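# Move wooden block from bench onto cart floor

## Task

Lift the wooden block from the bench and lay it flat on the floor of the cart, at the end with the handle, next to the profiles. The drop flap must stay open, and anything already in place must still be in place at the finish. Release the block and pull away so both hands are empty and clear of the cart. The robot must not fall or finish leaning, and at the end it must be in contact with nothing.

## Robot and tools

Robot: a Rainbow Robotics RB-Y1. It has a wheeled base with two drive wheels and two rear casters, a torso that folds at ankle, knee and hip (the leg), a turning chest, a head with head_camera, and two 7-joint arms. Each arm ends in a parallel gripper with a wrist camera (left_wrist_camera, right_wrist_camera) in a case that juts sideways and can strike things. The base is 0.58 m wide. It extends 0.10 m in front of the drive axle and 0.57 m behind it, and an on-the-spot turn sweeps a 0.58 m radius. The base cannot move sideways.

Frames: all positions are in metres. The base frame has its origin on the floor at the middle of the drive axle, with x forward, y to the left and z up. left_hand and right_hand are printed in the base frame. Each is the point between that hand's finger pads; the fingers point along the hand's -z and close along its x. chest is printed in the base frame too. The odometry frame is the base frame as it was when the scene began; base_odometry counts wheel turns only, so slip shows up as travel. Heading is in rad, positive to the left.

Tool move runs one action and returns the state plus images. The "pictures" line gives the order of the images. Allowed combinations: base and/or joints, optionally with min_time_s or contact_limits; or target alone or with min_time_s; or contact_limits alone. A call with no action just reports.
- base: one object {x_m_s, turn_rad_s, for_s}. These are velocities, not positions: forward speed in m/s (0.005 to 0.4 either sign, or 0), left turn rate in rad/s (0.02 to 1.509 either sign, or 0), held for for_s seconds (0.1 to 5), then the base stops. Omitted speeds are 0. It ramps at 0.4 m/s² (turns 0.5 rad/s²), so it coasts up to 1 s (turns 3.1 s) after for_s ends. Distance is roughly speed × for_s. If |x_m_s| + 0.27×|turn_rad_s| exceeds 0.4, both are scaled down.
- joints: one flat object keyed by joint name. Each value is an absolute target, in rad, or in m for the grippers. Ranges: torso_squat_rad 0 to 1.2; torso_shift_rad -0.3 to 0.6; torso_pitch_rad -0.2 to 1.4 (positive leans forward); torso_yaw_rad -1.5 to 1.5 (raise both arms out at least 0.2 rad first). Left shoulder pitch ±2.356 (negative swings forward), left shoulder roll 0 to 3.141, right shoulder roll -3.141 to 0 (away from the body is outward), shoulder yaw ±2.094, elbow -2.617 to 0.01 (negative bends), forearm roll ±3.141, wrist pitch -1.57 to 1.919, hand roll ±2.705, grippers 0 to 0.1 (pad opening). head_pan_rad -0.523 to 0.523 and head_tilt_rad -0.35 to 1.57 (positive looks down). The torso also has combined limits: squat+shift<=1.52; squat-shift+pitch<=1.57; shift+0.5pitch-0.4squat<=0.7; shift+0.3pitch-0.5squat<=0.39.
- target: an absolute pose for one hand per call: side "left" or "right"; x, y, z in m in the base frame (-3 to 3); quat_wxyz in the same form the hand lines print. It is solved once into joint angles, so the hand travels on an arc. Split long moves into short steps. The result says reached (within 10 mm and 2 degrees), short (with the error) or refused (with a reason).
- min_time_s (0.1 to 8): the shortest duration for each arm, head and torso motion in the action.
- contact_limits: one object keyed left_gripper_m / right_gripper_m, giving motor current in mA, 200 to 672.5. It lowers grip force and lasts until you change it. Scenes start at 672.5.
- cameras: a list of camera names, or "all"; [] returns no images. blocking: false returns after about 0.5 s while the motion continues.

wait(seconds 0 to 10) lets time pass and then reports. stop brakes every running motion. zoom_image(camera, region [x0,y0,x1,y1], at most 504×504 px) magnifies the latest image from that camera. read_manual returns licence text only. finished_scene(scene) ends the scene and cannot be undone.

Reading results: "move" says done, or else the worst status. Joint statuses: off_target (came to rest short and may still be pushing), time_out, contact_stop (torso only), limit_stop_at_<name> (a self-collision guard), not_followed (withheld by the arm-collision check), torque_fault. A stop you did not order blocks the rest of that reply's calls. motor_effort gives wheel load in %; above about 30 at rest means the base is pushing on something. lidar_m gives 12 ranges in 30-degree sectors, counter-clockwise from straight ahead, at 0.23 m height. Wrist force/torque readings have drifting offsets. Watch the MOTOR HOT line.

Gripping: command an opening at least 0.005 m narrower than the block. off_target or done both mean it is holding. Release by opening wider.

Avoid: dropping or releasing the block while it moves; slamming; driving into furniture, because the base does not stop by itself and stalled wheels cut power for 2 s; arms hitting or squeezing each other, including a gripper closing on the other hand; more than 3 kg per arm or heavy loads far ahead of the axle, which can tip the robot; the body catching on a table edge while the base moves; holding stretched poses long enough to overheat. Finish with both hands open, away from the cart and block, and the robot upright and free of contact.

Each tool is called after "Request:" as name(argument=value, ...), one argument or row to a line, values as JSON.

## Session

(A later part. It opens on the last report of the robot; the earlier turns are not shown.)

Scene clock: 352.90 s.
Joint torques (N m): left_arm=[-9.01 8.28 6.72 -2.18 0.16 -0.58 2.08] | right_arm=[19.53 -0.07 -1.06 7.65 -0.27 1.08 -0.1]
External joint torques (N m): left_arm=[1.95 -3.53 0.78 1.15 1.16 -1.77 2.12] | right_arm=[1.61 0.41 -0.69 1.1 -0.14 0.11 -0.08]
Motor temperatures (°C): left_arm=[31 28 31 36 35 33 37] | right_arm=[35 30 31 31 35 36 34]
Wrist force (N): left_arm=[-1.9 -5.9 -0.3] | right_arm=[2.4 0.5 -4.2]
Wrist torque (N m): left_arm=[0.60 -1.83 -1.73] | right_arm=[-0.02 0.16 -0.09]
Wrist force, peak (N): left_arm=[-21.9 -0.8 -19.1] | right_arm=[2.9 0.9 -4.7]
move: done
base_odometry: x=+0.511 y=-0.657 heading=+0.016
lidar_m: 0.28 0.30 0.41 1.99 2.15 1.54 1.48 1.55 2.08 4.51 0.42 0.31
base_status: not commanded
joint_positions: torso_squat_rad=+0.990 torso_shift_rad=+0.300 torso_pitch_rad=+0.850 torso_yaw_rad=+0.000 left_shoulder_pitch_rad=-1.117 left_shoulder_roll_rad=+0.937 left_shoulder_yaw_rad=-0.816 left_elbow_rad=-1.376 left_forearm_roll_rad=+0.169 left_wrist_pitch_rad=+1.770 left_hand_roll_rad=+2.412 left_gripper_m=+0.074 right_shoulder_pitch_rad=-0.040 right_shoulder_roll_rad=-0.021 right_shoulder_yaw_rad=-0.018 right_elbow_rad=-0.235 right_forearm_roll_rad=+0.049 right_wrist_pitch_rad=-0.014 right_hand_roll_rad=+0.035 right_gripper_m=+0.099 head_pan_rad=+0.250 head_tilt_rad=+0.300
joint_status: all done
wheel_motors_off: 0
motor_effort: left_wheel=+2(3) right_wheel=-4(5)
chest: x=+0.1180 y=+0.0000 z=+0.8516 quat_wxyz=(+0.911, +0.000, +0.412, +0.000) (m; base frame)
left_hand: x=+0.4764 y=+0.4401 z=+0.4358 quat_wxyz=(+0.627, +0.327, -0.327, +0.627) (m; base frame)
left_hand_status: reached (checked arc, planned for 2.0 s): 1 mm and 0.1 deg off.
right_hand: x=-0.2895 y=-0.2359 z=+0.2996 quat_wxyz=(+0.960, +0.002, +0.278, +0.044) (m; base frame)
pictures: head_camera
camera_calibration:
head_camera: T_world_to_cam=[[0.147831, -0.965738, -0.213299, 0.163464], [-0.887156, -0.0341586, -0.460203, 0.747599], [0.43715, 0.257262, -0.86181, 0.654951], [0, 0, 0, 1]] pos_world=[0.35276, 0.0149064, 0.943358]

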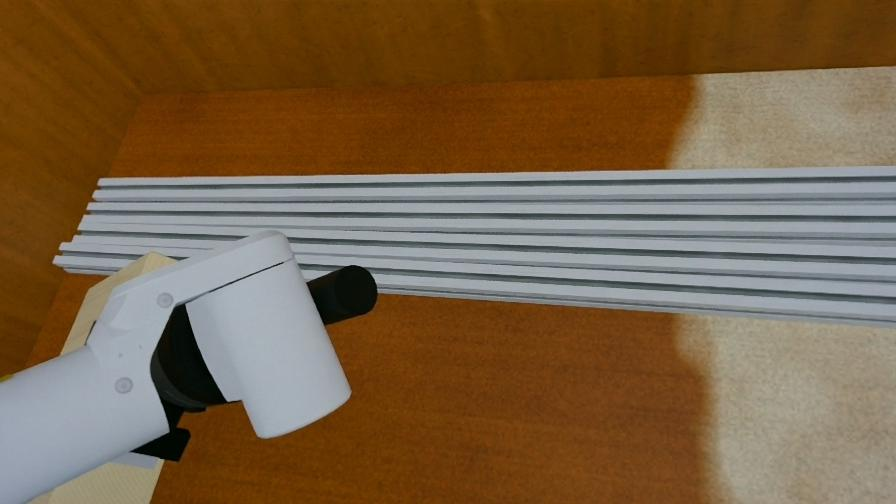

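Request:
move(
  target={"side": "left", "x": 0.476, "y": 0.425, "z": 0.418, "quat_wxyz": [0.6071, 0.3627, -0.3627, 0.6071]},
  min_time_s=2,
  cameras=["head_camera"],
)

Request:
move(
  target={"side": "left", "x": 0.476, "y": 0.412, "z": 0.4, "quat_wxyz": [0.5862, 0.3953, -0.3953, 0.5862]},
  min_time_s=2,
  cameras=["head_camera", "left_wrist_camera"],
)

Scene clock: 359.13 s.
Joint torques (N m): left_arm=[-10.92 7.94 4.6 -1.63 -1.59 5.17 0.87] | right_arm=[19.4 -0.36 -0.89 7.76 -0.26 1.22 0.03]
External joint torques (N m): left_arm=[0.85 -2.05 -0.19 1.31 -0.56 3.85 0.91] | right_arm=[1.48 0.12 -0.53 1.21 -0.13 0.24 0.06]
Motor temperatures (°C): left_arm=[31 28 31 36 34 33 37] | right_arm=[35 30 31 31 35 36 34]
Wrist force (N): left_arm=[-12.7 -8.8 -15.7] | right_arm=[2.2 0.3 -4.3]
Wrist torque (N m): left_arm=[-0.03 0.84 -0.53] | right_arm=[-0.01 0.16 -0.06]
Wrist force, peak (N): left_arm=[-8.9 -25.1 -15.5] | right_arm=[3.0 1.3 -5.0]
move: done
base_odometry: x=+0.511 y=-0.657 heading=+0.016
lidar_m: 0.28 0.29 0.41 1.99 2.14 1.55 1.47 1.54 2.07 4.51 0.43 0.29
base_status: not commanded
joint_positions: torso_squat_rad=+0.990 torso_shift_rad=+0.300 torso_pitch_rad=+0.850 torso_yaw_rad=+0.000 left_shoulder_pitch_rad=-1.186 left_shoulder_roll_rad=+0.789 left_shoulder_yaw_rad=-0.902 left_elbow_rad=-1.159 left_forearm_roll_rad=+0.071 left_wrist_pitch_rad=+1.782 left_hand_roll_rad=+2.452 left_gripper_m=+0.074 right_shoulder_pitch_rad=-0.040 right_shoulder_roll_rad=-0.021 right_shoulder_yaw_rad=-0.018 right_elbow_rad=-0.235 right_forearm_roll_rad=+0.049 right_wrist_pitch_rad=-0.014 right_hand_roll_rad=+0.035 right_gripper_m=+0.099 head_pan_rad=+0.250 head_tilt_rad=+0.300
joint_status: all done
wheel_motors_off: 0
motor_effort: left_wheel=-3(5) right_wheel=-1(7)
chest: x=+0.1181 y=+0.0001 z=+0.8516 quat_wxyz=(+0.911, +0.000, +0.412, +0.000) (m; base frame)
left_hand: x=+0.4759 y=+0.4246 z=+0.4182 quat_wxyz=(+0.608, +0.361, -0.362, +0.607) (m; base frame)
left_hand_status: reached (checked arc, planned for 2.0 s): 0 mm and 0.3 deg off.
right_hand: x=-0.2895 y=-0.2360 z=+0.2997 quat_wxyz=(+0.960, +0.002, +0.278, +0.044) (m; base frame)
pictures: head_camera
camera_calibration:
head_camera: T_world_to_cam=[[0.14795, -0.965752, -0.213152, 0.163365], [-0.88717, -0.0343483, -0.460162, 0.747661], [0.437081, 0.257183, -0.861868, 0.654962], [0, 0, 0, 1]] pos_world=[0.352861, 0.015006, 0.943358]

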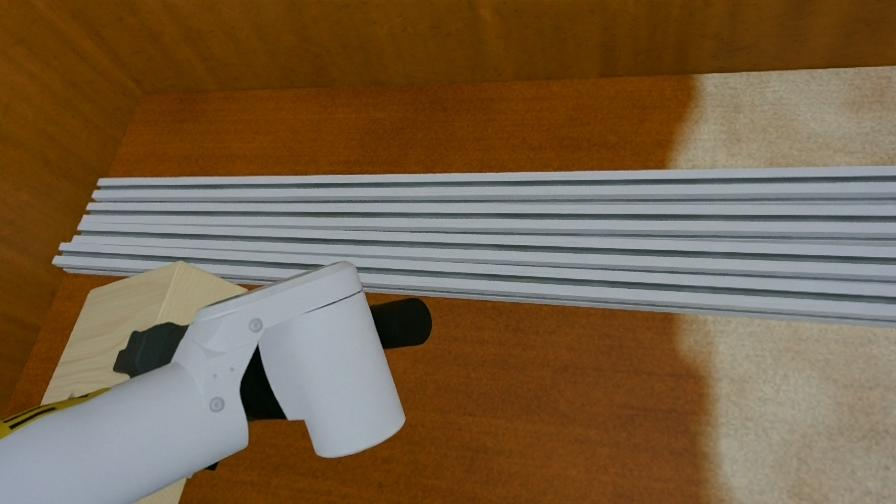

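Scene clock: 361.47 s.
Joint torques (N m): left_arm=[-10.3 6.66 2.88 0.74 -0.93 5.86 0.63] | right_arm=[19.21 0 -0.97 7.6 -0.29 1.13 -0.09]
External joint torques (N m): left_arm=[2.45 -1.33 -0.22 2.67 0.12 4.4 0.68] | right_arm=[1.29 0.49 -0.6 1.05 -0.16 0.15 -0.06]
Motor temperatures (°C): left_arm=[31 28 31 36 34 33 37] | right_arm=[35 30 31 31 35 36 34]
Wrist force (N): left_arm=[-15.5 -8.6 -13.7] | right_arm=[2.8 0.7 -4.4]
Wrist torque (N m): left_arm=[-0.40 0.63 -0.39] | right_arm=[-0.06 0.24 -0.05]
Wrist force, peak (N): left_arm=[-17.6 -34.3 -9.1] | right_arm=[2.5 0.9 -5.4]
move: done
base_odometry: x=+0.511 y=-0.657 heading=+0.016
lidar_m: 0.28 0.30 0.41 2.00 2.14 1.54 1.47 1.56 2.09 4.51 0.42 0.30
base_status: not commanded
joint_positions: torso_squat_rad=+0.990 torso_shift_rad=+0.300 torso_pitch_rad=+0.850 torso_yaw_rad=+0.000 left_shoulder_pitch_rad=-1.274 left_shoulder_roll_rad=+0.601 left_shoulder_yaw_rad=-0.973 left_elbow_rad=-0.813 left_forearm_roll_rad=-0.002 left_wrist_pitch_rad=+1.722 left_hand_roll_rad=+2.495 left_gripper_m=+0.074 right_shoulder_pitch_rad=-0.040 right_shoulder_roll_rad=-0.021 right_shoulder_yaw_rad=-0.018 right_elbow_rad=-0.235 right_forearm_roll_rad=+0.049 right_wrist_pitch_rad=-0.014 right_hand_roll_rad=+0.035 right_gripper_m=+0.099 head_pan_rad=+0.250 head_tilt_rad=+0.300
joint_status: all done
wheel_motors_off: 0
motor_effort: left_wheel=-5(15) right_wheel=-3(5)
chest: x=+0.1181 y=+0.0001 z=+0.8516 quat_wxyz=(+0.911, +0.000, +0.412, +0.000) (m; base frame)
left_hand: x=+0.4765 y=+0.4116 z=+0.4000 quat_wxyz=(+0.587, +0.394, -0.395, +0.586) (m; base frame)
left_hand_status: reached (checked arc, planned for 2.0 s): 1 mm and 0.2 deg off.
right_hand: x=-0.2895 y=-0.2360 z=+0.2997 quat_wxyz=(+0.960, +0.002, +0.278, +0.044) (m; base frame)
pictures: head_camera, left_wrist_camera
camera_calibration:
head_camera: T_world_to_cam=[[0.147814, -0.965786, -0.213092, 0.163357], [-0.887206, -0.0342709, -0.460099, 0.747613], [0.437055, 0.257065, -0.861917, 0.65502], [0, 0, 0, 1]] pos_world=[0.35286, 0.0150065, 0.943358]
left_wrist_camera: T_world_to_cam=[[-0.0271575, 0.38528, 0.9224, -0.515131], [0.886996, -0.416233, 0.199972, -0.302229], [0.460979, 0.823596, -0.330437, -0.353935], [0, 0, 0, 1]] pos_world=[0.417243, 0.364171, 0.418641]

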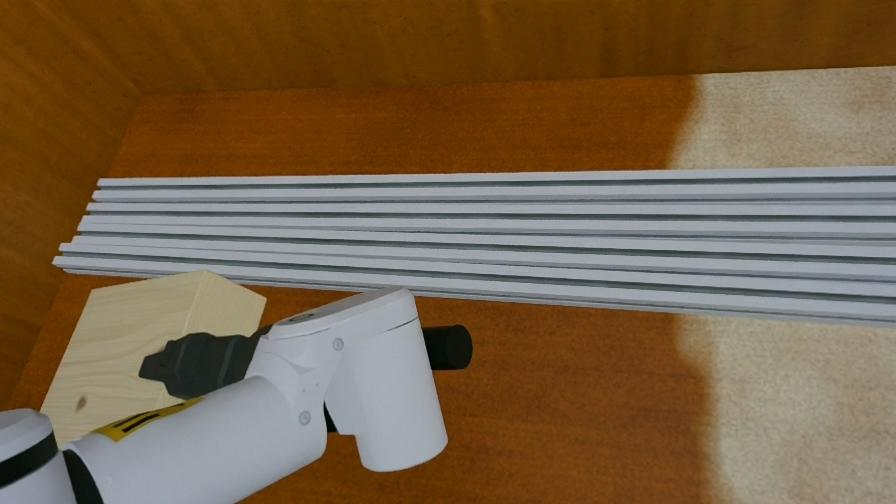

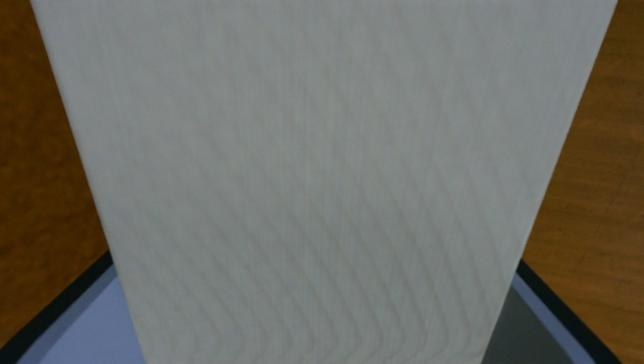

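Request:
move(
  target={"side": "left", "x": 0.487, "y": 0.412, "z": 0.402, "quat_wxyz": [0.5862, 0.3953, -0.3953, 0.5862]},
  min_time_s=1.5,
  cameras=[],
)

Request:
move(
  joints={"left_gripper_m": 0.082},
  cameras=[],
)

Request:
move(
  joints={"left_gripper_m": 0.09},
  cameras=["head_camera", "left_wrist_camera"],
)

Scene clock: 367.67 s.
Joint torques (N m): left_arm=[-17.89 10.88 4.09 0.84 -4.59 5.34 -0.17] | right_arm=[19.18 -0.11 -0.74 7.57 -0.23 1.07 0]
External joint torques (N m): left_arm=[-4.6 2.91 1.16 2.62 -3.51 3.91 -0.12] | right_arm=[1.25 0.37 -0.37 1.01 -0.1 0.09 0.03]
Motor temperatures (°C): left_arm=[31 28 31 36 34 33 37] | right_arm=[35 30 31 31 35 36 34]
Wrist force (N): left_arm=[-20.9 1.7 -11.8] | right_arm=[2.6 0.2 -4.6]
Wrist torque (N m): left_arm=[-0.04 1.30 -0.04] | right_arm=[0.02 0.22 -0.07]
Wrist force, peak (N): left_arm=[-24.4 1.7 -14.1] | right_arm=[2.6 0.8 -5.1]
move: done
base_odometry: x=+0.511 y=-0.657 heading=+0.016
lidar_m: 0.28 0.30 0.40 1.98 2.14 1.54 1.47 1.55 2.07 4.50 0.42 0.29
base_status: not commanded
joint_positions: torso_squat_rad=+0.990 torso_shift_rad=+0.300 torso_pitch_rad=+0.850 torso_yaw_rad=+0.000 left_shoulder_pitch_rad=-1.303 left_shoulder_roll_rad=+0.585 left_shoulder_yaw_rad=-0.972 left_elbow_rad=-0.759 left_forearm_roll_rad=+0.001 left_wrist_pitch_rad=+1.695 left_hand_roll_rad=+2.477 left_gripper_m=+0.074 right_shoulder_pitch_rad=-0.040 right_shoulder_roll_rad=-0.021 right_shoulder_yaw_rad=-0.018 right_elbow_rad=-0.235 right_forearm_roll_rad=+0.049 right_wrist_pitch_rad=-0.014 right_hand_roll_rad=+0.035 right_gripper_m=+0.099 head_pan_rad=+0.250 head_tilt_rad=+0.300
joint_status: all done
wheel_motors_off: 0
motor_effort: left_wheel=+1(5) right_wheel=-3(5)
chest: x=+0.1181 y=+0.0002 z=+0.8515 quat_wxyz=(+0.911, +0.000, +0.413, +0.000) (m; base frame)
left_hand: x=+0.4859 y=+0.4113 z=+0.4013 quat_wxyz=(+0.588, +0.394, -0.394, +0.586) (m; base frame)
left_hand_status: reached (checked arc, planned for 1.5 s): 1 mm and 0.3 deg off.
right_hand: x=-0.2896 y=-0.2360 z=+0.2998 quat_wxyz=(+0.960, +0.002, +0.278, +0.044) (m; base frame)
pictures: none
No camera images: "cameras" was empty.

Scene clock: 368.20 s.
Joint torques (N m): left_arm=[-16.17 9.55 4.09 -0.3 -3.1 3.35 -0.27] | right_arm=[19.4 0.15 -1.03 7.67 -0.12 1 0.04]
External joint torques (N m): left_arm=[-2.88 1.57 1.15 1.48 -2.03 1.92 -0.22] | right_arm=[1.48 0.63 -0.67 1.11 0.01 0.02 0.06]
Motor temperatures (°C): left_arm=[31 28 31 36 34 33 37] | right_arm=[35 30 31 31 35 36 34]
Wrist force (N): left_arm=[-14.6 2.3 -8.0] | right_arm=[2.4 0.7 -4.4]
Wrist torque (N m): left_arm=[-0.27 -0.05 0.03] | right_arm=[-0.06 0.16 -0.07]
Wrist force, peak (N): left_arm=[-21.1 1.8 -12.8] | right_arm=[2.0 1.1 -5.1]
move: done
base_odometry: x=+0.511 y=-0.657 heading=+0.016
lidar_m: 0.28 0.30 0.41 1.99 2.14 1.54 1.47 1.55 2.07 4.51 0.43 0.29
base_status: not commanded
joint_positions: torso_squat_rad=+0.990 torso_shift_rad=+0.300 torso_pitch_rad=+0.850 torso_yaw_rad=+0.000 left_shoulder_pitch_rad=-1.304 left_shoulder_roll_rad=+0.585 left_shoulder_yaw_rad=-0.972 left_elbow_rad=-0.759 left_forearm_roll_rad=+0.001 left_wrist_pitch_rad=+1.696 left_hand_roll_rad=+2.477 left_gripper_m=+0.082 right_shoulder_pitch_rad=-0.040 right_shoulder_roll_rad=-0.021 right_shoulder_yaw_rad=-0.018 right_elbow_rad=-0.235 right_forearm_roll_rad=+0.049 right_wrist_pitch_rad=-0.014 right_hand_roll_rad=+0.035 right_gripper_m=+0.099 head_pan_rad=+0.250 head_tilt_rad=+0.300
joint_status: all done
wheel_motors_off: 0
motor_effort: left_wheel=+3(3) right_wheel=-4(5)
chest: x=+0.1181 y=+0.0001 z=+0.8515 quat_wxyz=(+0.911, +0.000, +0.413, +0.000) (m; base frame)
left_hand: x=+0.4861 y=+0.4116 z=+0.4017 quat_wxyz=(+0.588, +0.394, -0.395, +0.586) (m; base frame)
right_hand: x=-0.2895 y=-0.2360 z=+0.2997 quat_wxyz=(+0.960, +0.002, +0.278, +0.044) (m; base frame)
pictures: none
No camera images: "cameras" was empty.

Scene clock: 368.73 s.
Joint torques (N m): left_arm=[-16 9.35 3.98 -0.44 -2.8 3.02 -0.09] | right_arm=[18.99 -0.18 -0.91 7.7 -0.21 1.02 0]
External joint torques (N m): left_arm=[-2.7 1.37 1.05 1.34 -1.72 1.58 -0.04] | right_arm=[1.07 0.3 -0.55 1.14 -0.08 0.04 0.03]
Motor temperatures (°C): left_arm=[31 28 31 36 34 33 37] | right_arm=[35 30 31 31 35 36 34]
Wrist force (N): left_arm=[-13.4 3.2 -7.3] | right_arm=[2.5 0.8 -4.2]
Wrist torque (N m): left_arm=[-0.38 -0.25 -0.01] | right_arm=[-0.05 0.21 -0.06]
Wrist force, peak (N): left_arm=[-14.9 2.3 -7.9] | right_arm=[2.7 1.1 -4.9]
move: done
base_odometry: x=+0.511 y=-0.657 heading=+0.016
lidar_m: 0.28 0.30 0.41 2.00 2.16 1.54 1.47 1.55 2.09 4.51 0.43 0.30
base_status: not commanded
joint_positions: torso_squat_rad=+0.990 torso_shift_rad=+0.300 torso_pitch_rad=+0.850 torso_yaw_rad=+0.000 left_shoulder_pitch_rad=-1.304 left_shoulder_roll_rad=+0.585 left_shoulder_yaw_rad=-0.972 left_elbow_rad=-0.759 left_forearm_roll_rad=+0.001 left_wrist_pitch_rad=+1.696 left_hand_roll_rad=+2.477 left_gripper_m=+0.090 right_shoulder_pitch_rad=-0.040 right_shoulder_roll_rad=-0.021 right_shoulder_yaw_rad=-0.018 right_elbow_rad=-0.235 right_forearm_roll_rad=+0.049 right_wrist_pitch_rad=-0.014 right_hand_roll_rad=+0.035 right_gripper_m=+0.099 head_pan_rad=+0.250 head_tilt_rad=+0.300
joint_status: all done
wheel_motors_off: 0
motor_effort: left_wheel=+2(4) right_wheel=-4(5)
chest: x=+0.1181 y=+0.0001 z=+0.8515 quat_wxyz=(+0.911, +0.000, +0.413, +0.000) (m; base frame)
left_hand: x=+0.4861 y=+0.4116 z=+0.4018 quat_wxyz=(+0.588, +0.394, -0.395, +0.586) (m; base frame)
right_hand: x=-0.2895 y=-0.2360 z=+0.2997 quat_wxyz=(+0.960, +0.002, +0.278, +0.044) (m; base frame)
pictures: head_camera, left_wrist_camera
camera_calibration:
head_camera: T_world_to_cam=[[0.147938, -0.965779, -0.213038, 0.163338], [-0.887283, -0.034458, -0.459937, 0.747448], [0.436857, 0.257068, -0.862016, 0.655072], [0, 0, 0, 1]] pos_world=[0.352861, 0.0151059, 0.943259]
left_wrist_camera: T_world_to_cam=[[-0.0260435, 0.386385, 0.92197, -0.517354], [0.887132, -0.416182, 0.199476, -0.311039], [0.460781, 0.823103, -0.331936, -0.356966], [0, 0, 0, 1]] pos_world=[0.426942, 0.36427, 0.42054]

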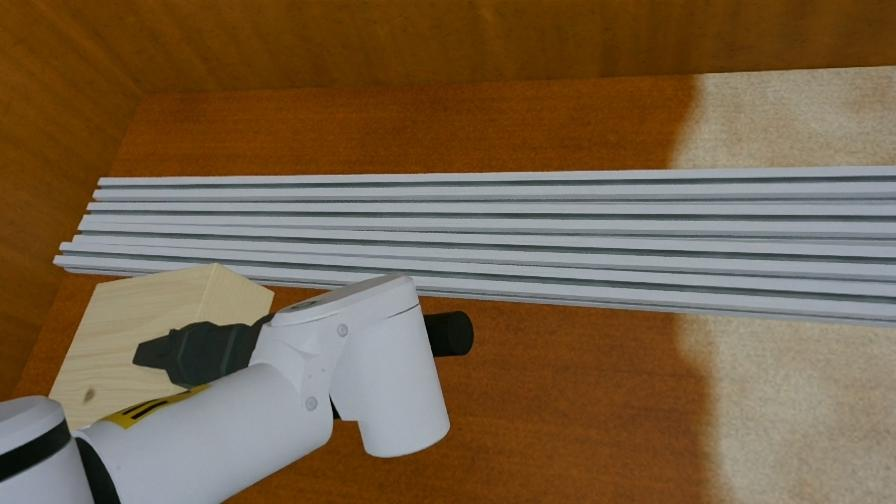

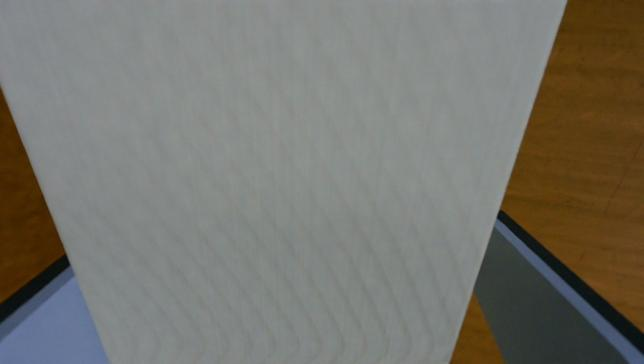

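Request:
move(
  joints={"left_gripper_m": 0.1},
  cameras=[],
)

Request:
move(
  joints={"torso_squat_rad": 1.045, "torso_shift_rad": 0.35},
  min_time_s=3,
  cameras=["head_camera", "left_wrist_camera"],
)

Scene clock: 370.40 s.
Joint torques (N m): left_arm=[-15.82 9.34 4.41 -0.42 -2.88 2.83 -0.26] | right_arm=[19.54 0.11 -1.07 7.6 -0.3 1.23 -0.09]
External joint torques (N m): left_arm=[-2.53 1.36 1.48 1.36 -1.79 1.39 -0.21] | right_arm=[1.62 0.59 -0.7 1.05 -0.17 0.25 -0.06]
Motor temperatures (°C): left_arm=[31 28 31 36 34 33 37] | right_arm=[35 30 31 31 35 36 34]
Wrist force (N): left_arm=[-14.5 3.1 -8.9] | right_arm=[2.2 0.4 -4.4]
Wrist torque (N m): left_arm=[-0.34 -0.43 0.02] | right_arm=[0.00 0.15 -0.05]
Wrist force, peak (N): left_arm=[-14.7 2.5 -8.9] | right_arm=[2.7 0.7 -5.1]
move: done
base_odometry: x=+0.511 y=-0.657 heading=+0.016
lidar_m: 0.28 0.30 0.42 1.98 2.14 1.54 1.47 1.55 2.09 4.49 0.42 0.28
base_status: not commanded
joint_positions: torso_squat_rad=+0.990 torso_shift_rad=+0.300 torso_pitch_rad=+0.850 torso_yaw_rad=+0.000 left_shoulder_pitch_rad=-1.304 left_shoulder_roll_rad=+0.585 left_shoulder_yaw_rad=-0.972 left_elbow_rad=-0.759 left_forearm_roll_rad=+0.001 left_wrist_pitch_rad=+1.696 left_hand_roll_rad=+2.477 left_gripper_m=+0.099 right_shoulder_pitch_rad=-0.040 right_shoulder_roll_rad=-0.021 right_shoulder_yaw_rad=-0.018 right_elbow_rad=-0.235 right_forearm_roll_rad=+0.049 right_wrist_pitch_rad=-0.014 right_hand_roll_rad=+0.035 right_gripper_m=+0.099 head_pan_rad=+0.250 head_tilt_rad=+0.300
joint_status: all done
wheel_motors_off: 0
motor_effort: left_wheel=+3(4) right_wheel=-2(4)
chest: x=+0.1181 y=+0.0001 z=+0.8515 quat_wxyz=(+0.911, +0.000, +0.413, +0.000) (m; base frame)
left_hand: x=+0.4861 y=+0.4116 z=+0.4018 quat_wxyz=(+0.588, +0.394, -0.395, +0.586) (m; base frame)
right_hand: x=-0.2895 y=-0.2360 z=+0.2997 quat_wxyz=(+0.960, +0.002, +0.278, +0.044) (m; base frame)
pictures: none
No camera images: "cameras" was empty.

Scene clock: 372.47 s.
Joint torques (N m): left_arm=[-3.18 -0.58 3.31 -1.9 -2.46 2.82 -0.19] | right_arm=[18.86 -0.11 -0.72 7.27 -0.38 1.14 -0.08]
External joint torques (N m): left_arm=[10.45 -8.79 0.3 -0.15 -1.35 1.4 -0.14] | right_arm=[1.22 0.28 -0.36 0.82 -0.25 0.18 -0.06]
Motor temperatures (°C): left_arm=[31 28 31 36 34 33 37] | right_arm=[35 30 31 31 35 36 34]
Wrist force (N): left_arm=[-13.7 2.1 -8.1] | right_arm=[2.3 0.9 -4.6]
Wrist torque (N m): left_arm=[-0.27 -0.40 0.04] | right_arm=[-0.05 0.18 -0.07]
Wrist force, peak (N): left_arm=[-15.1 2.2 -10.5] | right_arm=[2.3 0.5 -5.4]
move: contact_stop
base_odometry: x=+0.511 y=-0.657 heading=+0.016
lidar_m: 0.28 0.30 0.42 1.99 2.14 1.55 1.48 1.53 2.07 4.50 0.43 0.31
base_status: not commanded
joint_positions: torso_squat_rad=+1.014 torso_shift_rad=+0.316 torso_pitch_rad=+0.837 torso_yaw_rad=+0.003 left_shoulder_pitch_rad=-1.307 left_shoulder_roll_rad=+0.588 left_shoulder_yaw_rad=-0.971 left_elbow_rad=-0.758 left_forearm_roll_rad=+0.000 left_wrist_pitch_rad=+1.696 left_hand_roll_rad=+2.477 left_gripper_m=+0.099 right_shoulder_pitch_rad=-0.040 right_shoulder_roll_rad=-0.021 right_shoulder_yaw_rad=-0.018 right_elbow_rad=-0.235 right_forearm_roll_rad=+0.049 right_wrist_pitch_rad=-0.014 right_hand_roll_rad=+0.035 right_gripper_m=+0.099 head_pan_rad=+0.250 head_tilt_rad=+0.300
joint_status: torso_squat_rad contact_stop (moved +0.024 of +0.055); torso_shift_rad contact_stop (moved +0.016 of +0.050)
wheel_motors_off: 0
on_its_own: torso_squat_rad is held at +1.014, not at your +1.045, since a contact_stop; torso_shift_rad is held at +0.317, not at your +0.350, since a contact_stop
motor_effort: left_wheel=+1(19) right_wheel=-5(13)
chest: x=+0.1167 y=-0.0003 z=+0.8393 quat_wxyz=(+0.914, +0.001, +0.406, +0.001) (m; base frame)
left_hand: x=+0.4918 y=+0.4142 z=+0.3975 quat_wxyz=(+0.582, +0.391, -0.401, +0.589) (m; base frame)
right_hand: x=-0.2832 y=-0.2352 z=+0.2813 quat_wxyz=(+0.961, +0.003, +0.272, +0.045) (m; base frame)
pictures: head_camera, left_wrist_camera
camera_calibration:
head_camera: T_world_to_cam=[[0.152544, -0.964756, -0.214419, 0.161076], [-0.880955, -0.0344023, -0.471948, 0.749874], [0.447938, 0.260886, -0.855155, 0.638206], [0, 0, 0, 1]] pos_world=[0.350157, 0.0146977, 0.934205]
left_wrist_camera: T_world_to_cam=[[-0.042923, 0.38154, 0.923355, -0.504552], [0.884526, -0.415188, 0.212678, -0.318598], [0.464512, 0.825861, -0.319661, -0.370945], [0, 0, 0, 1]] pos_world=[0.432459, 0.366578, 0.415063]

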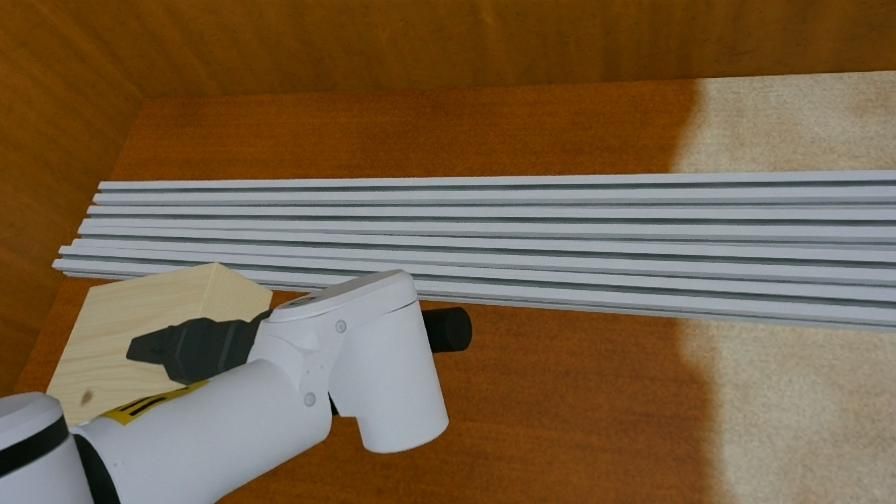

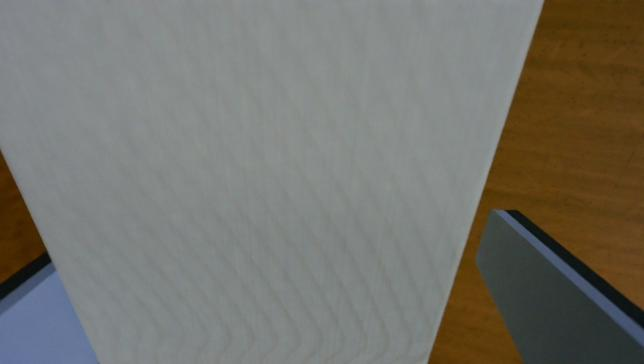

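Request:
move(
  joints={"torso_squat_rad": 0.99, "torso_shift_rad": 0.3, "torso_pitch_rad": 0.85, "torso_yaw_rad": 0},
  min_time_s=1.5,
  cameras=[],
)

Request:
move(
  target={"side": "left", "x": 0.487, "y": 0.398, "z": 0.388, "quat_wxyz": [0.6124, 0.3536, -0.3536, 0.6124]},
  min_time_s=1.5,
  cameras=["head_camera", "left_wrist_camera"],
)

Scene clock: 377.10 s.
Joint torques (N m): left_arm=[-13.57 6.95 3.63 -1.91 -2.25 2.94 -0.16] | right_arm=[19.04 -0.22 -0.96 7.62 -0.33 1.09 -0.01]
External joint torques (N m): left_arm=[-0.26 -1.06 0.69 -0.14 -1.16 1.51 -0.11] | right_arm=[1.12 0.26 -0.59 1.07 -0.2 0.12 0.01]
Motor temperatures (°C): left_arm=[31 28 31 36 34 33 37] | right_arm=[35 30 31 31 35 36 34]
Wrist force (N): left_arm=[-13.9 0.7 -9.5] | right_arm=[2.3 0.6 -4.1]
Wrist torque (N m): left_arm=[-0.33 -0.47 0.10] | right_arm=[-0.05 0.15 -0.07]
Wrist force, peak (N): left_arm=[-15.1 1.1 -9.8] | right_arm=[2.3 0.6 -5.2]
move: done
base_odometry: x=+0.511 y=-0.657 heading=+0.016
lidar_m: 0.28 0.30 0.41 2.00 2.15 1.55 1.47 1.54 2.08 4.50 0.42 0.31
base_status: not commanded
joint_positions: torso_squat_rad=+0.990 torso_shift_rad=+0.300 torso_pitch_rad=+0.850 torso_yaw_rad=+0.000 left_shoulder_pitch_rad=-1.304 left_shoulder_roll_rad=+0.586 left_shoulder_yaw_rad=-0.971 left_elbow_rad=-0.758 left_forearm_roll_rad=+0.000 left_wrist_pitch_rad=+1.696 left_hand_roll_rad=+2.477 left_gripper_m=+0.099 right_shoulder_pitch_rad=-0.040 right_shoulder_roll_rad=-0.021 right_shoulder_yaw_rad=-0.018 right_elbow_rad=-0.235 right_forearm_roll_rad=+0.049 right_wrist_pitch_rad=-0.014 right_hand_roll_rad=+0.035 right_gripper_m=+0.099 head_pan_rad=+0.250 head_tilt_rad=+0.300
joint_status: all done
wheel_motors_off: 0
motor_effort: left_wheel=+1(1) right_wheel=-4(6)
chest: x=+0.1181 y=+0.0001 z=+0.8516 quat_wxyz=(+0.911, +0.000, +0.412, +0.000) (m; base frame)
left_hand: x=+0.4865 y=+0.4120 z=+0.4023 quat_wxyz=(+0.587, +0.394, -0.395, +0.587) (m; base frame)
right_hand: x=-0.2895 y=-0.2359 z=+0.2996 quat_wxyz=(+0.960, +0.002, +0.278, +0.044) (m; base frame)
pictures: none
No camera images: "cameras" was empty.

Scene clock: 378.93 s.
Joint torques (N m): left_arm=[-12.1 10.76 5.61 -1.46 -2.03 2.96 -0.42] | right_arm=[19.14 -0.16 -0.91 7.65 -0.22 1.23 -0.01]
External joint torques (N m): left_arm=[1 2.53 1.99 1.1 -1.01 1.64 -0.37] | right_arm=[1.22 0.31 -0.55 1.1 -0.08 0.26 0.02]
Motor temperatures (°C): left_arm=[31 28 31 36 34 33 37] | right_arm=[35 30 31 31 35 36 34]
Wrist force (N): left_arm=[-14.9 0.3 -6.7] | right_arm=[2.3 0.7 -4.7]
Wrist torque (N m): left_arm=[-0.37 -0.10 0.17] | right_arm=[-0.05 0.20 -0.04]
Wrist force, peak (N): left_arm=[-14.6 3.0 -10.7] | right_arm=[2.4 0.6 -5.0]
move: done
base_odometry: x=+0.511 y=-0.657 heading=+0.016
lidar_m: 0.29 0.29 0.40 2.00 2.15 1.54 1.47 1.54 2.09 4.51 0.42 0.31
base_status: not commanded
joint_positions: torso_squat_rad=+0.990 torso_shift_rad=+0.300 torso_pitch_rad=+0.850 torso_yaw_rad=+0.000 left_shoulder_pitch_rad=-1.269 left_shoulder_roll_rad=+0.633 left_shoulder_yaw_rad=-0.920 left_elbow_rad=-0.893 left_forearm_roll_rad=+0.056 left_wrist_pitch_rad=+1.667 left_hand_roll_rad=+2.457 left_gripper_m=+0.099 right_shoulder_pitch_rad=-0.040 right_shoulder_roll_rad=-0.021 right_shoulder_yaw_rad=-0.018 right_elbow_rad=-0.235 right_forearm_roll_rad=+0.049 right_wrist_pitch_rad=-0.014 right_hand_roll_rad=+0.035 right_gripper_m=+0.099 head_pan_rad=+0.250 head_tilt_rad=+0.300
joint_status: all done
wheel_motors_off: 0
motor_effort: left_wheel=+0(1) right_wheel=-5(6)
chest: x=+0.1181 y=+0.0001 z=+0.8516 quat_wxyz=(+0.911, +0.000, +0.412, +0.000) (m; base frame)
left_hand: x=+0.4870 y=+0.3971 z=+0.3877 quat_wxyz=(+0.613, +0.353, -0.353, +0.612) (m; base frame)
left_hand_status: reached (checked arc, planned for 1.5 s): 1 mm and 0.1 deg off.
right_hand: x=-0.2895 y=-0.2359 z=+0.2997 quat_wxyz=(+0.960, +0.002, +0.278, +0.044) (m; base frame)
pictures: head_camera, left_wrist_camera
camera_calibration:
head_camera: T_world_to_cam=[[0.14799, -0.965727, -0.213236, 0.163429], [-0.887169, -0.0343458, -0.460165, 0.747663], [0.43707, 0.257276, -0.861846, 0.654943], [0, 0, 0, 1]] pos_world=[0.352861, 0.0150058, 0.943358]
left_wrist_camera: T_world_to_cam=[[-0.0263481, 0.508341, 0.860753, -0.523358], [0.887695, -0.384046, 0.253982, -0.349266], [0.459678, 0.770778, -0.441133, -0.286482], [0, 0, 0, 1]] pos_world=[0.427941, 0.352724, 0.412812]

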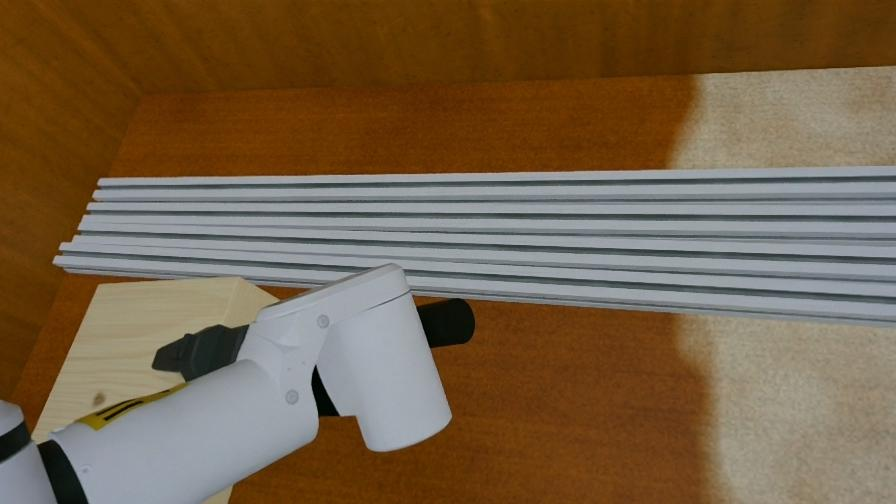

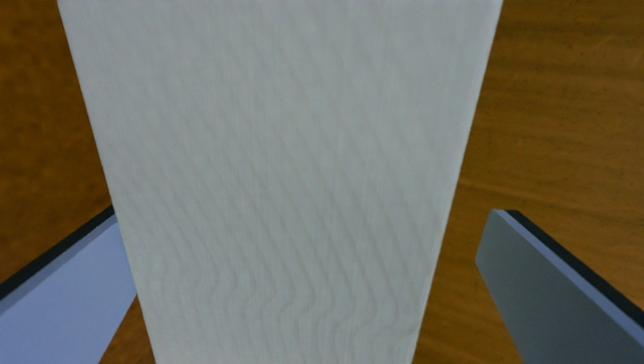

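Request:
move(
  target={"side": "left", "x": 0.487, "y": 0.395, "z": 0.365, "quat_wxyz": [0.6409, 0.2988, -0.2988, 0.6409]},
  min_time_s=2,
  cameras=["head_camera", "left_wrist_camera"],
)

Scene clock: 382.37 s.
Joint torques (N m): left_arm=[-12.06 11.45 6.62 -2.67 -1.92 2.53 -0.32] | right_arm=[19.35 -0.13 -1 7.65 -0.4 1.19 -0.03]
External joint torques (N m): left_arm=[0.48 2.34 2.44 0.39 -0.98 1.42 -0.28] | right_arm=[1.43 0.35 -0.63 1.09 -0.27 0.22 -0.01]
Motor temperatures (°C): left_arm=[31 28 31 36 34 33 37] | right_arm=[35 30 31 31 35 36 34]
Wrist force (N): left_arm=[-13.1 0.8 -10.6] | right_arm=[2.2 0.6 -4.8]
Wrist torque (N m): left_arm=[-0.47 -0.07 0.15] | right_arm=[-0.02 0.18 -0.07]
Wrist force, peak (N): left_arm=[-13.8 2.8 -11.3] | right_arm=[2.4 0.8 -5.2]
move: done
base_odometry: x=+0.511 y=-0.657 heading=+0.016
lidar_m: 0.27 0.30 0.41 1.99 2.13 1.54 1.47 1.53 2.10 4.51 0.43 0.30
base_status: not commanded
joint_positions: torso_squat_rad=+0.990 torso_shift_rad=+0.300 torso_pitch_rad=+0.850 torso_yaw_rad=+0.000 left_shoulder_pitch_rad=-1.215 left_shoulder_roll_rad=+0.692 left_shoulder_yaw_rad=-0.845 left_elbow_rad=-0.986 left_forearm_roll_rad=+0.131 left_wrist_pitch_rad=+1.552 left_hand_roll_rad=+2.418 left_gripper_m=+0.099 right_shoulder_pitch_rad=-0.040 right_shoulder_roll_rad=-0.021 right_shoulder_yaw_rad=-0.018 right_elbow_rad=-0.235 right_forearm_roll_rad=+0.049 right_wrist_pitch_rad=-0.014 right_hand_roll_rad=+0.035 right_gripper_m=+0.099 head_pan_rad=+0.250 head_tilt_rad=+0.300
joint_status: all done
wheel_motors_off: 0
motor_effort: left_wheel=+1(2) right_wheel=-5(6)
chest: x=+0.1181 y=+0.0001 z=+0.8516 quat_wxyz=(+0.911, +0.000, +0.412, +0.000) (m; base frame)
left_hand: x=+0.4869 y=+0.3942 z=+0.3649 quat_wxyz=(+0.641, +0.298, -0.299, +0.641) (m; base frame)
left_hand_status: reached (checked arc, planned for 2.0 s): 1 mm and 0.1 deg off.
right_hand: x=-0.2895 y=-0.2359 z=+0.2997 quat_wxyz=(+0.960, +0.002, +0.278, +0.044) (m; base frame)
pictures: head_camera, left_wrist_camera
camera_calibration:
head_camera: T_world_to_cam=[[0.14795, -0.965752, -0.213152, 0.163365], [-0.88717, -0.0343483, -0.460162, 0.747661], [0.437081, 0.257183, -0.861868, 0.654962], [0, 0, 0, 1]] pos_world=[0.352861, 0.015006, 0.943358]
left_wrist_camera: T_world_to_cam=[[-0.0265938, 0.650071, 0.759408, -0.520945], [0.887681, -0.333982, 0.316983, -0.387163], [0.45969, 0.682542, -0.568174, -0.213009], [0, 0, 0, 1]] pos_world=[0.427742, 0.354734, 0.397308]

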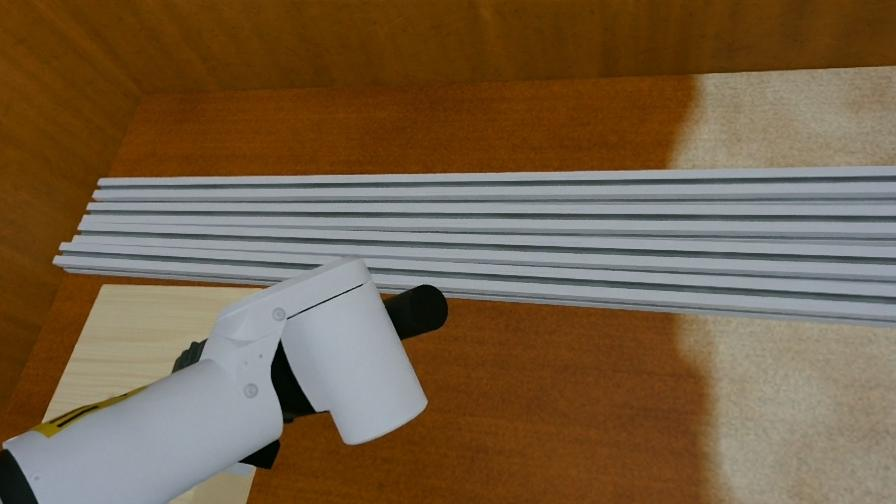

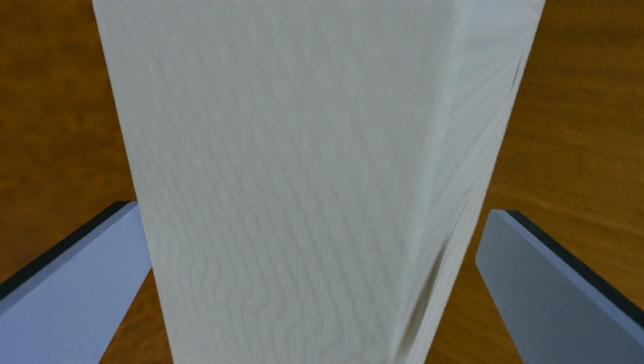

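Request:
move(
  target={"side": "left", "x": 0.487, "y": 0.39, "z": 0.35, "quat_wxyz": [0.6409, 0.2988, -0.2988, 0.6409]},
  min_time_s=1.5,
  cameras=["head_camera", "left_wrist_camera"],
)

Scene clock: 385.13 s.
Joint torques (N m): left_arm=[-12.66 6.47 3.36 -1.76 -1.29 0.7 0.22] | right_arm=[18.74 -0.41 -0.86 7.46 -0.34 1.05 -0.02]
External joint torques (N m): left_arm=[0.18 -2.07 -0.19 0.94 -0.36 -0.42 0.27] | right_arm=[0.83 0.07 -0.49 0.91 -0.21 0.07 0.01]
Motor temperatures (°C): left_arm=[31 28 31 36 34 33 37] | right_arm=[35 30 31 31 35 36 34]
Wrist force (N): left_arm=[-4.7 1.4 -6.5] | right_arm=[1.7 0.3 -4.9]
Wrist torque (N m): left_arm=[-0.28 -0.15 0.16] | right_arm=[-0.01 0.10 -0.08]
Wrist force, peak (N): left_arm=[-13.4 2.7 -11.9] | right_arm=[2.8 0.9 -5.1]
move: done
base_odometry: x=+0.511 y=-0.657 heading=+0.016
lidar_m: 0.27 0.30 0.42 2.00 2.15 1.55 1.47 1.55 2.09 4.52 0.43 0.30
base_status: not commanded
joint_positions: torso_squat_rad=+0.990 torso_shift_rad=+0.300 torso_pitch_rad=+0.850 torso_yaw_rad=+0.000 left_shoulder_pitch_rad=-1.244 left_shoulder_roll_rad=+0.631 left_shoulder_yaw_rad=-0.859 left_elbow_rad=-0.856 left_forearm_roll_rad=+0.118 left_wrist_pitch_rad=+1.485 left_hand_roll_rad=+2.425 left_gripper_m=+0.099 right_shoulder_pitch_rad=-0.040 right_shoulder_roll_rad=-0.021 right_shoulder_yaw_rad=-0.018 right_elbow_rad=-0.235 right_forearm_roll_rad=+0.049 right_wrist_pitch_rad=-0.014 right_hand_roll_rad=+0.035 right_gripper_m=+0.099 head_pan_rad=+0.250 head_tilt_rad=+0.300
joint_status: all done
wheel_motors_off: 0
motor_effort: left_wheel=+1(3) right_wheel=-2(6)
chest: x=+0.1179 y=+0.0000 z=+0.8517 quat_wxyz=(+0.911, +0.000, +0.412, +0.000) (m; base frame)
left_hand: x=+0.4870 y=+0.3900 z=+0.3505 quat_wxyz=(+0.641, +0.298, -0.299, +0.641) (m; base frame)
left_hand_status: reached (checked arc, planned for 1.5 s): 1 mm and 0.1 deg off.
right_hand: x=-0.2895 y=-0.2359 z=+0.2996 quat_wxyz=(+0.960, +0.002, +0.278, +0.044) (m; base frame)
pictures: head_camera, left_wrist_camera
camera_calibration:
head_camera: T_world_to_cam=[[0.148, -0.965731, -0.213213, 0.163477], [-0.88697, -0.0342489, -0.460555, 0.747872], [0.43747, 0.257276, -0.861643, 0.65487], [0, 0, 0, 1]] pos_world=[0.35266, 0.0150061, 0.943556]
left_wrist_camera: T_world_to_cam=[[-0.0273593, 0.649938, 0.759495, -0.507002], [0.887459, -0.333893, 0.317698, -0.384268], [0.460074, 0.682712, -0.567658, -0.21886], [0, 0, 0, 1]] pos_world=[0.427842, 0.350634, 0.382909]

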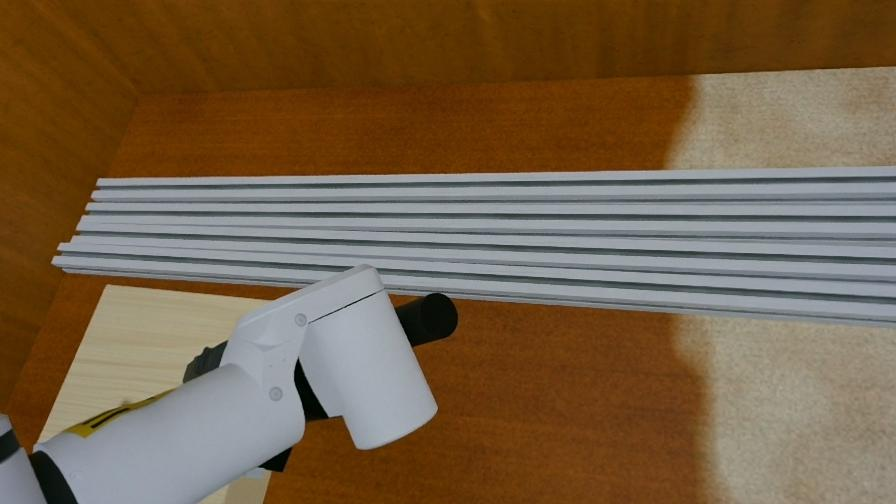

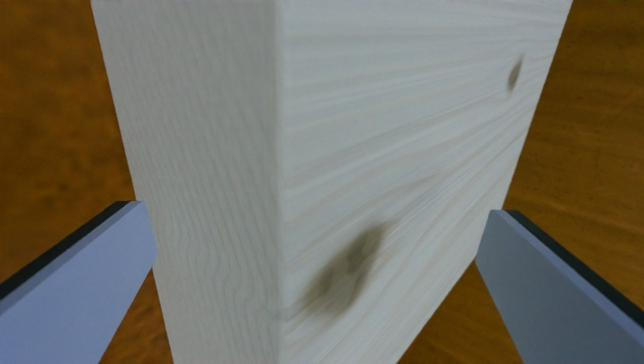

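Request:
move(
  target={"side": "left", "x": 0.487, "y": 0.32, "z": 0.40, "quat_wxyz": [0.6409, 0.2988, -0.2988, 0.6409]},
  min_time_s=2,
  cameras=["head_camera", "left_wrist_camera"],
)

Scene clock: 388.63 s.
Joint torques (N m): left_arm=[-13.51 4.32 5.24 -4.72 -0.67 1.29 0.12] | right_arm=[18.89 -0.26 -0.7 7.31 -0.32 1.15 -0.15]
External joint torques (N m): left_arm=[0.13 -2.09 0.61 -0.28 0.19 0.13 0.16] | right_arm=[0.98 0.21 -0.33 0.76 -0.19 0.17 -0.12]
Motor temperatures (°C): left_arm=[31 28 31 36 34 33 37] | right_arm=[35 30 31 31 35 36 34]
Wrist force (N): left_arm=[-4.4 2.1 -6.2] | right_arm=[2.2 1.0 -4.8]
Wrist torque (N m): left_arm=[-0.41 -0.13 0.13] | right_arm=[-0.10 0.15 -0.05]
Wrist force, peak (N): left_arm=[-5.1 1.9 -6.5] | right_arm=[2.5 0.8 -5.3]
move: done
base_odometry: x=+0.511 y=-0.657 heading=+0.016
lidar_m: 0.28 0.29 0.41 2.00 2.14 1.55 1.47 1.55 2.08 4.52 0.42 0.30
base_status: not commanded
joint_positions: torso_squat_rad=+0.990 torso_shift_rad=+0.300 torso_pitch_rad=+0.850 torso_yaw_rad=+0.000 left_shoulder_pitch_rad=-1.260 left_shoulder_roll_rad=+0.629 left_shoulder_yaw_rad=-0.859 left_elbow_rad=-1.169 left_forearm_roll_rad=+0.127 left_wrist_pitch_rad=+1.810 left_hand_roll_rad=+2.455 left_gripper_m=+0.099 right_shoulder_pitch_rad=-0.040 right_shoulder_roll_rad=-0.021 right_shoulder_yaw_rad=-0.018 right_elbow_rad=-0.235 right_forearm_roll_rad=+0.049 right_wrist_pitch_rad=-0.014 right_hand_roll_rad=+0.035 right_gripper_m=+0.099 head_pan_rad=+0.250 head_tilt_rad=+0.300
joint_status: all done
wheel_motors_off: 0
motor_effort: left_wheel=+1(2) right_wheel=-2(4)
chest: x=+0.1179 y=+0.0000 z=+0.8517 quat_wxyz=(+0.911, +0.000, +0.412, +0.000) (m; base frame)
left_hand: x=+0.4870 y=+0.3202 z=+0.4000 quat_wxyz=(+0.641, +0.300, -0.299, +0.641) (m; base frame)
left_hand_status: reached (checked arc, planned for 2.0 s): 0 mm and 0.1 deg off.
right_hand: x=-0.2895 y=-0.2359 z=+0.2996 quat_wxyz=(+0.960, +0.002, +0.278, +0.044) (m; base frame)
pictures: head_camera, left_wrist_camera
camera_calibration:
head_camera: T_world_to_cam=[[0.148041, -0.965706, -0.213297, 0.163541], [-0.886969, -0.0342464, -0.460558, 0.747875], [0.437459, 0.257369, -0.861621, 0.654851], [0, 0, 0, 1]] pos_world=[0.35266, 0.0150059, 0.943556]
left_wrist_camera: T_world_to_cam=[[-0.0269099, 0.648382, 0.760839, -0.499437], [0.888363, -0.333474, 0.315605, -0.423051], [0.458352, 0.684394, -0.567025, -0.14303], [0, 0, 0, 1]] pos_world=[0.427941, 0.280638, 0.432407]

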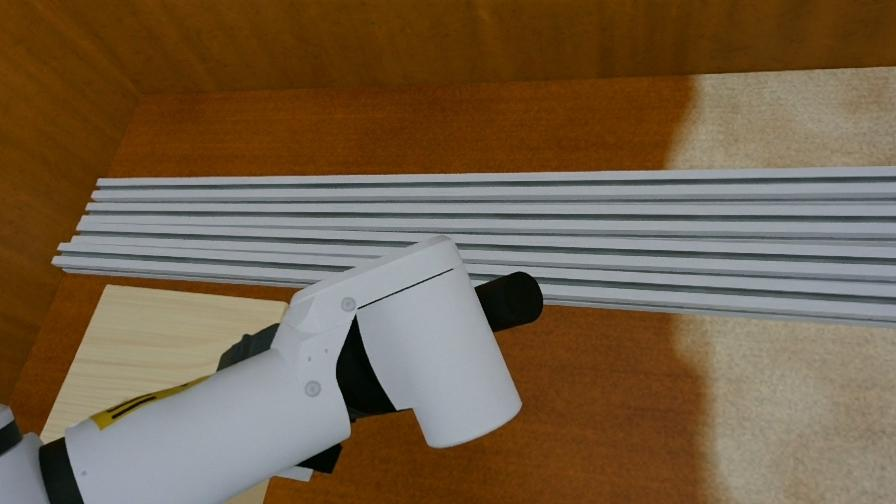

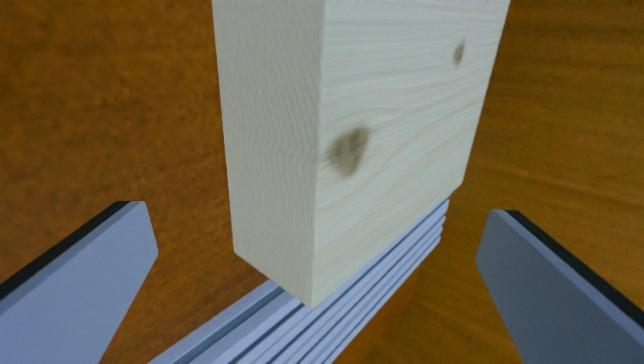

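Request:
move(
  target={"side": "left", "x": 0.53, "y": 0.28, "z": 0.55, "quat_wxyz": [0.6645, 0.2418, -0.2418, 0.6645]},
  min_time_s=2,
  cameras=["head_camera"],
)

Request:
move(
  joints={"torso_squat_rad": 0.72, "torso_shift_rad": 0.03},
  min_time_s=3,
  cameras=["head_camera", "left_wrist_camera"],
)

Scene clock: 392.37 s.
Joint torques (N m): left_arm=[-16.83 6.65 8.39 -2.51 -0.24 1.21 0.1] | right_arm=[18.73 -0.42 -1.2 7.49 -0.23 1.07 -0.03]
External joint torques (N m): left_arm=[0.64 -1.23 -0.1 -0.44 0.13 0.1 0.14] | right_arm=[0.82 0.05 -0.84 0.94 -0.1 0.1 -0.01]
Motor temperatures (°C): left_arm=[31 28 31 36 34 33 37] | right_arm=[35 30 31 31 35 36 34]
Wrist force (N): left_arm=[-3.2 1.7 -6.3] | right_arm=[2.7 0.2 -4.5]
Wrist torque (N m): left_arm=[-0.36 -0.07 0.12] | right_arm=[0.00 0.22 -0.05]
Wrist force, peak (N): left_arm=[-5.0 1.9 -6.7] | right_arm=[2.5 0.5 -5.1]
move: done
base_odometry: x=+0.511 y=-0.657 heading=+0.016
lidar_m: 0.28 0.30 0.41 1.99 2.14 1.54 1.47 1.55 2.10 4.51 0.43 0.30
base_status: not commanded
joint_positions: torso_squat_rad=+0.990 torso_shift_rad=+0.300 torso_pitch_rad=+0.850 torso_yaw_rad=+0.000 left_shoulder_pitch_rad=-1.802 left_shoulder_roll_rad=+1.049 left_shoulder_yaw_rad=-1.285 left_elbow_rad=-1.664 left_forearm_roll_rad=+0.948 left_wrist_pitch_rad=+1.919 left_hand_roll_rad=+2.705 left_gripper_m=+0.099 right_shoulder_pitch_rad=-0.040 right_shoulder_roll_rad=-0.021 right_shoulder_yaw_rad=-0.018 right_elbow_rad=-0.235 right_forearm_roll_rad=+0.049 right_wrist_pitch_rad=-0.014 right_hand_roll_rad=+0.035 right_gripper_m=+0.099 head_pan_rad=+0.250 head_tilt_rad=+0.300
joint_status: all done
wheel_motors_off: 0
motor_effort: left_wheel=+2(3) right_wheel=-2(4)
chest: x=+0.1179 y=+0.0000 z=+0.8517 quat_wxyz=(+0.911, +0.000, +0.412, +0.000) (m; base frame)
left_hand: x=+0.5305 y=+0.2802 z=+0.5499 quat_wxyz=(+0.671, +0.242, -0.234, +0.661) (m; base frame)
left_hand_status: reached (checked arc, as near as the solve gets, planned for 2.0 s): 1 mm and 1.2 deg off.
right_hand: x=-0.2895 y=-0.2359 z=+0.2996 quat_wxyz=(+0.960, +0.002, +0.278, +0.044) (m; base frame)
pictures: head_camera
camera_calibration:
head_camera: T_world_to_cam=[[0.148041, -0.965706, -0.213297, 0.163541], [-0.886969, -0.0342464, -0.460558, 0.747875], [0.437459, 0.257369, -0.861621, 0.654851], [0, 0, 0, 1]] pos_world=[0.35266, 0.0150059, 0.943556]

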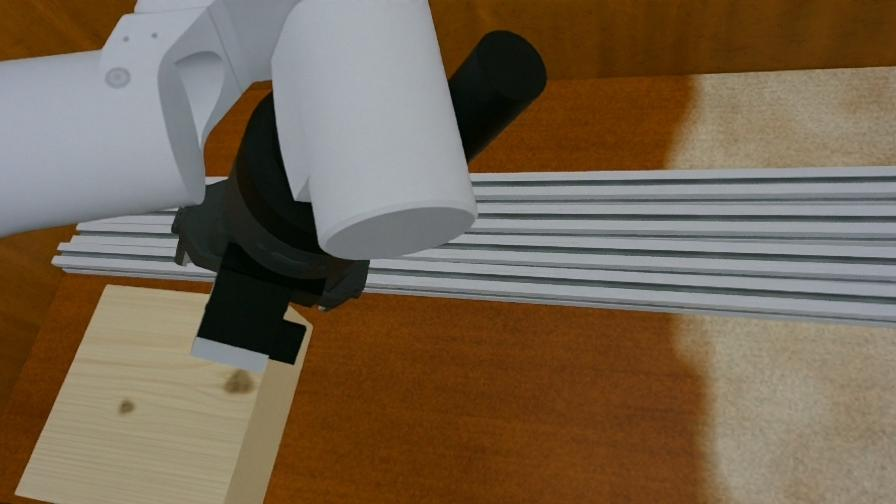

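Scene clock: 395.67 s.
Joint torques (N m): left_arm=[-16.88 6.62 8.81 -2.45 -0.29 1.18 0.19] | right_arm=[19.05 -0.43 -0.86 7.59 -0.29 1.16 -0.08]
External joint torques (N m): left_arm=[0.59 -1.26 0.33 -0.38 0.09 0.07 0.22] | right_arm=[1.14 0.05 -0.5 1.04 -0.16 0.18 -0.06]
Motor temperatures (°C): left_arm=[31 28 31 36 34 33 37] | right_arm=[35 30 31 30 35 36 34]
Wrist force (N): left_arm=[-4.3 1.3 -6.2] | right_arm=[2.1 0.8 -4.8]
Wrist torque (N m): left_arm=[-0.37 -0.17 0.17] | right_arm=[-0.06 0.16 -0.08]
Wrist force, peak (N): left_arm=[-3.8 1.8 -7.6] | right_arm=[2.3 0.7 -5.2]
move: done
base_odometry: x=+0.511 y=-0.657 heading=+0.016
lidar_m: 0.28 0.30 0.42 1.98 2.14 1.55 1.47 1.54 2.11 4.50 0.41 0.30
base_status: not commanded
joint_positions: torso_squat_rad=+0.720 torso_shift_rad=+0.030 torso_pitch_rad=+0.850 torso_yaw_rad=+0.000 left_shoulder_pitch_rad=-1.802 left_shoulder_roll_rad=+1.049 left_shoulder_yaw_rad=-1.285 left_elbow_rad=-1.664 left_forearm_roll_rad=+0.948 left_wrist_pitch_rad=+1.919 left_hand_roll_rad=+2.705 left_gripper_m=+0.099 right_shoulder_pitch_rad=-0.040 right_shoulder_roll_rad=-0.021 right_shoulder_yaw_rad=-0.018 right_elbow_rad=-0.235 right_forearm_roll_rad=+0.049 right_wrist_pitch_rad=-0.014 right_hand_roll_rad=+0.035 right_gripper_m=+0.099 head_pan_rad=+0.250 head_tilt_rad=+0.300
joint_status: all done
wheel_motors_off: 0
motor_effort: left_wheel=+6(6) right_wheel=-4(6)
chest: x=+0.0202 y=+0.0000 z=+1.0108 quat_wxyz=(+0.911, +0.000, +0.412, +0.000) (m; base frame)
left_hand: x=+0.4327 y=+0.2802 z=+0.7089 quat_wxyz=(+0.671, +0.242, -0.234, +0.661) (m; base frame)
right_hand: x=-0.3872 y=-0.2359 z=+0.4587 quat_wxyz=(+0.960, +0.002, +0.278, +0.044) (m; base frame)
pictures: head_camera, left_wrist_camera
camera_calibration:
head_camera: T_world_to_cam=[[0.148048, -0.965702, -0.21331, 0.211967], [-0.887008, -0.0342706, -0.460481, 0.73433], [0.437377, 0.257381, -0.861659, 0.834781], [0, 0, 0, 1]] pos_world=[0.25486, 0.0150058, 1.10266]
left_wrist_camera: T_world_to_cam=[[-0.0102086, 0.779425, 0.626412, -0.65863], [0.890797, -0.277512, 0.359817, -0.533734], [0.454287, 0.561679, -0.691476, 0.208683], [0, 0, 0, 1]] pos_world=[0.373923, 0.248022, 0.74892]

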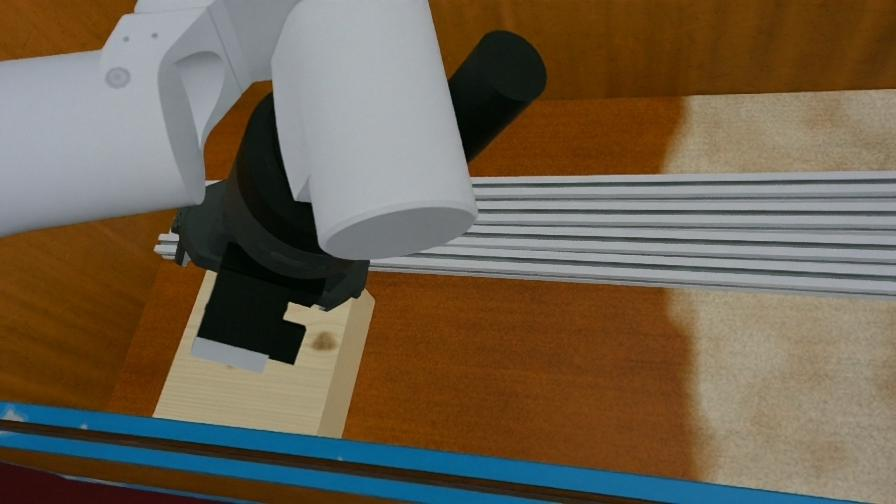

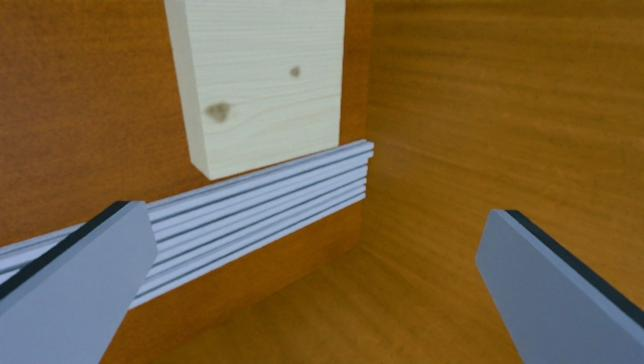

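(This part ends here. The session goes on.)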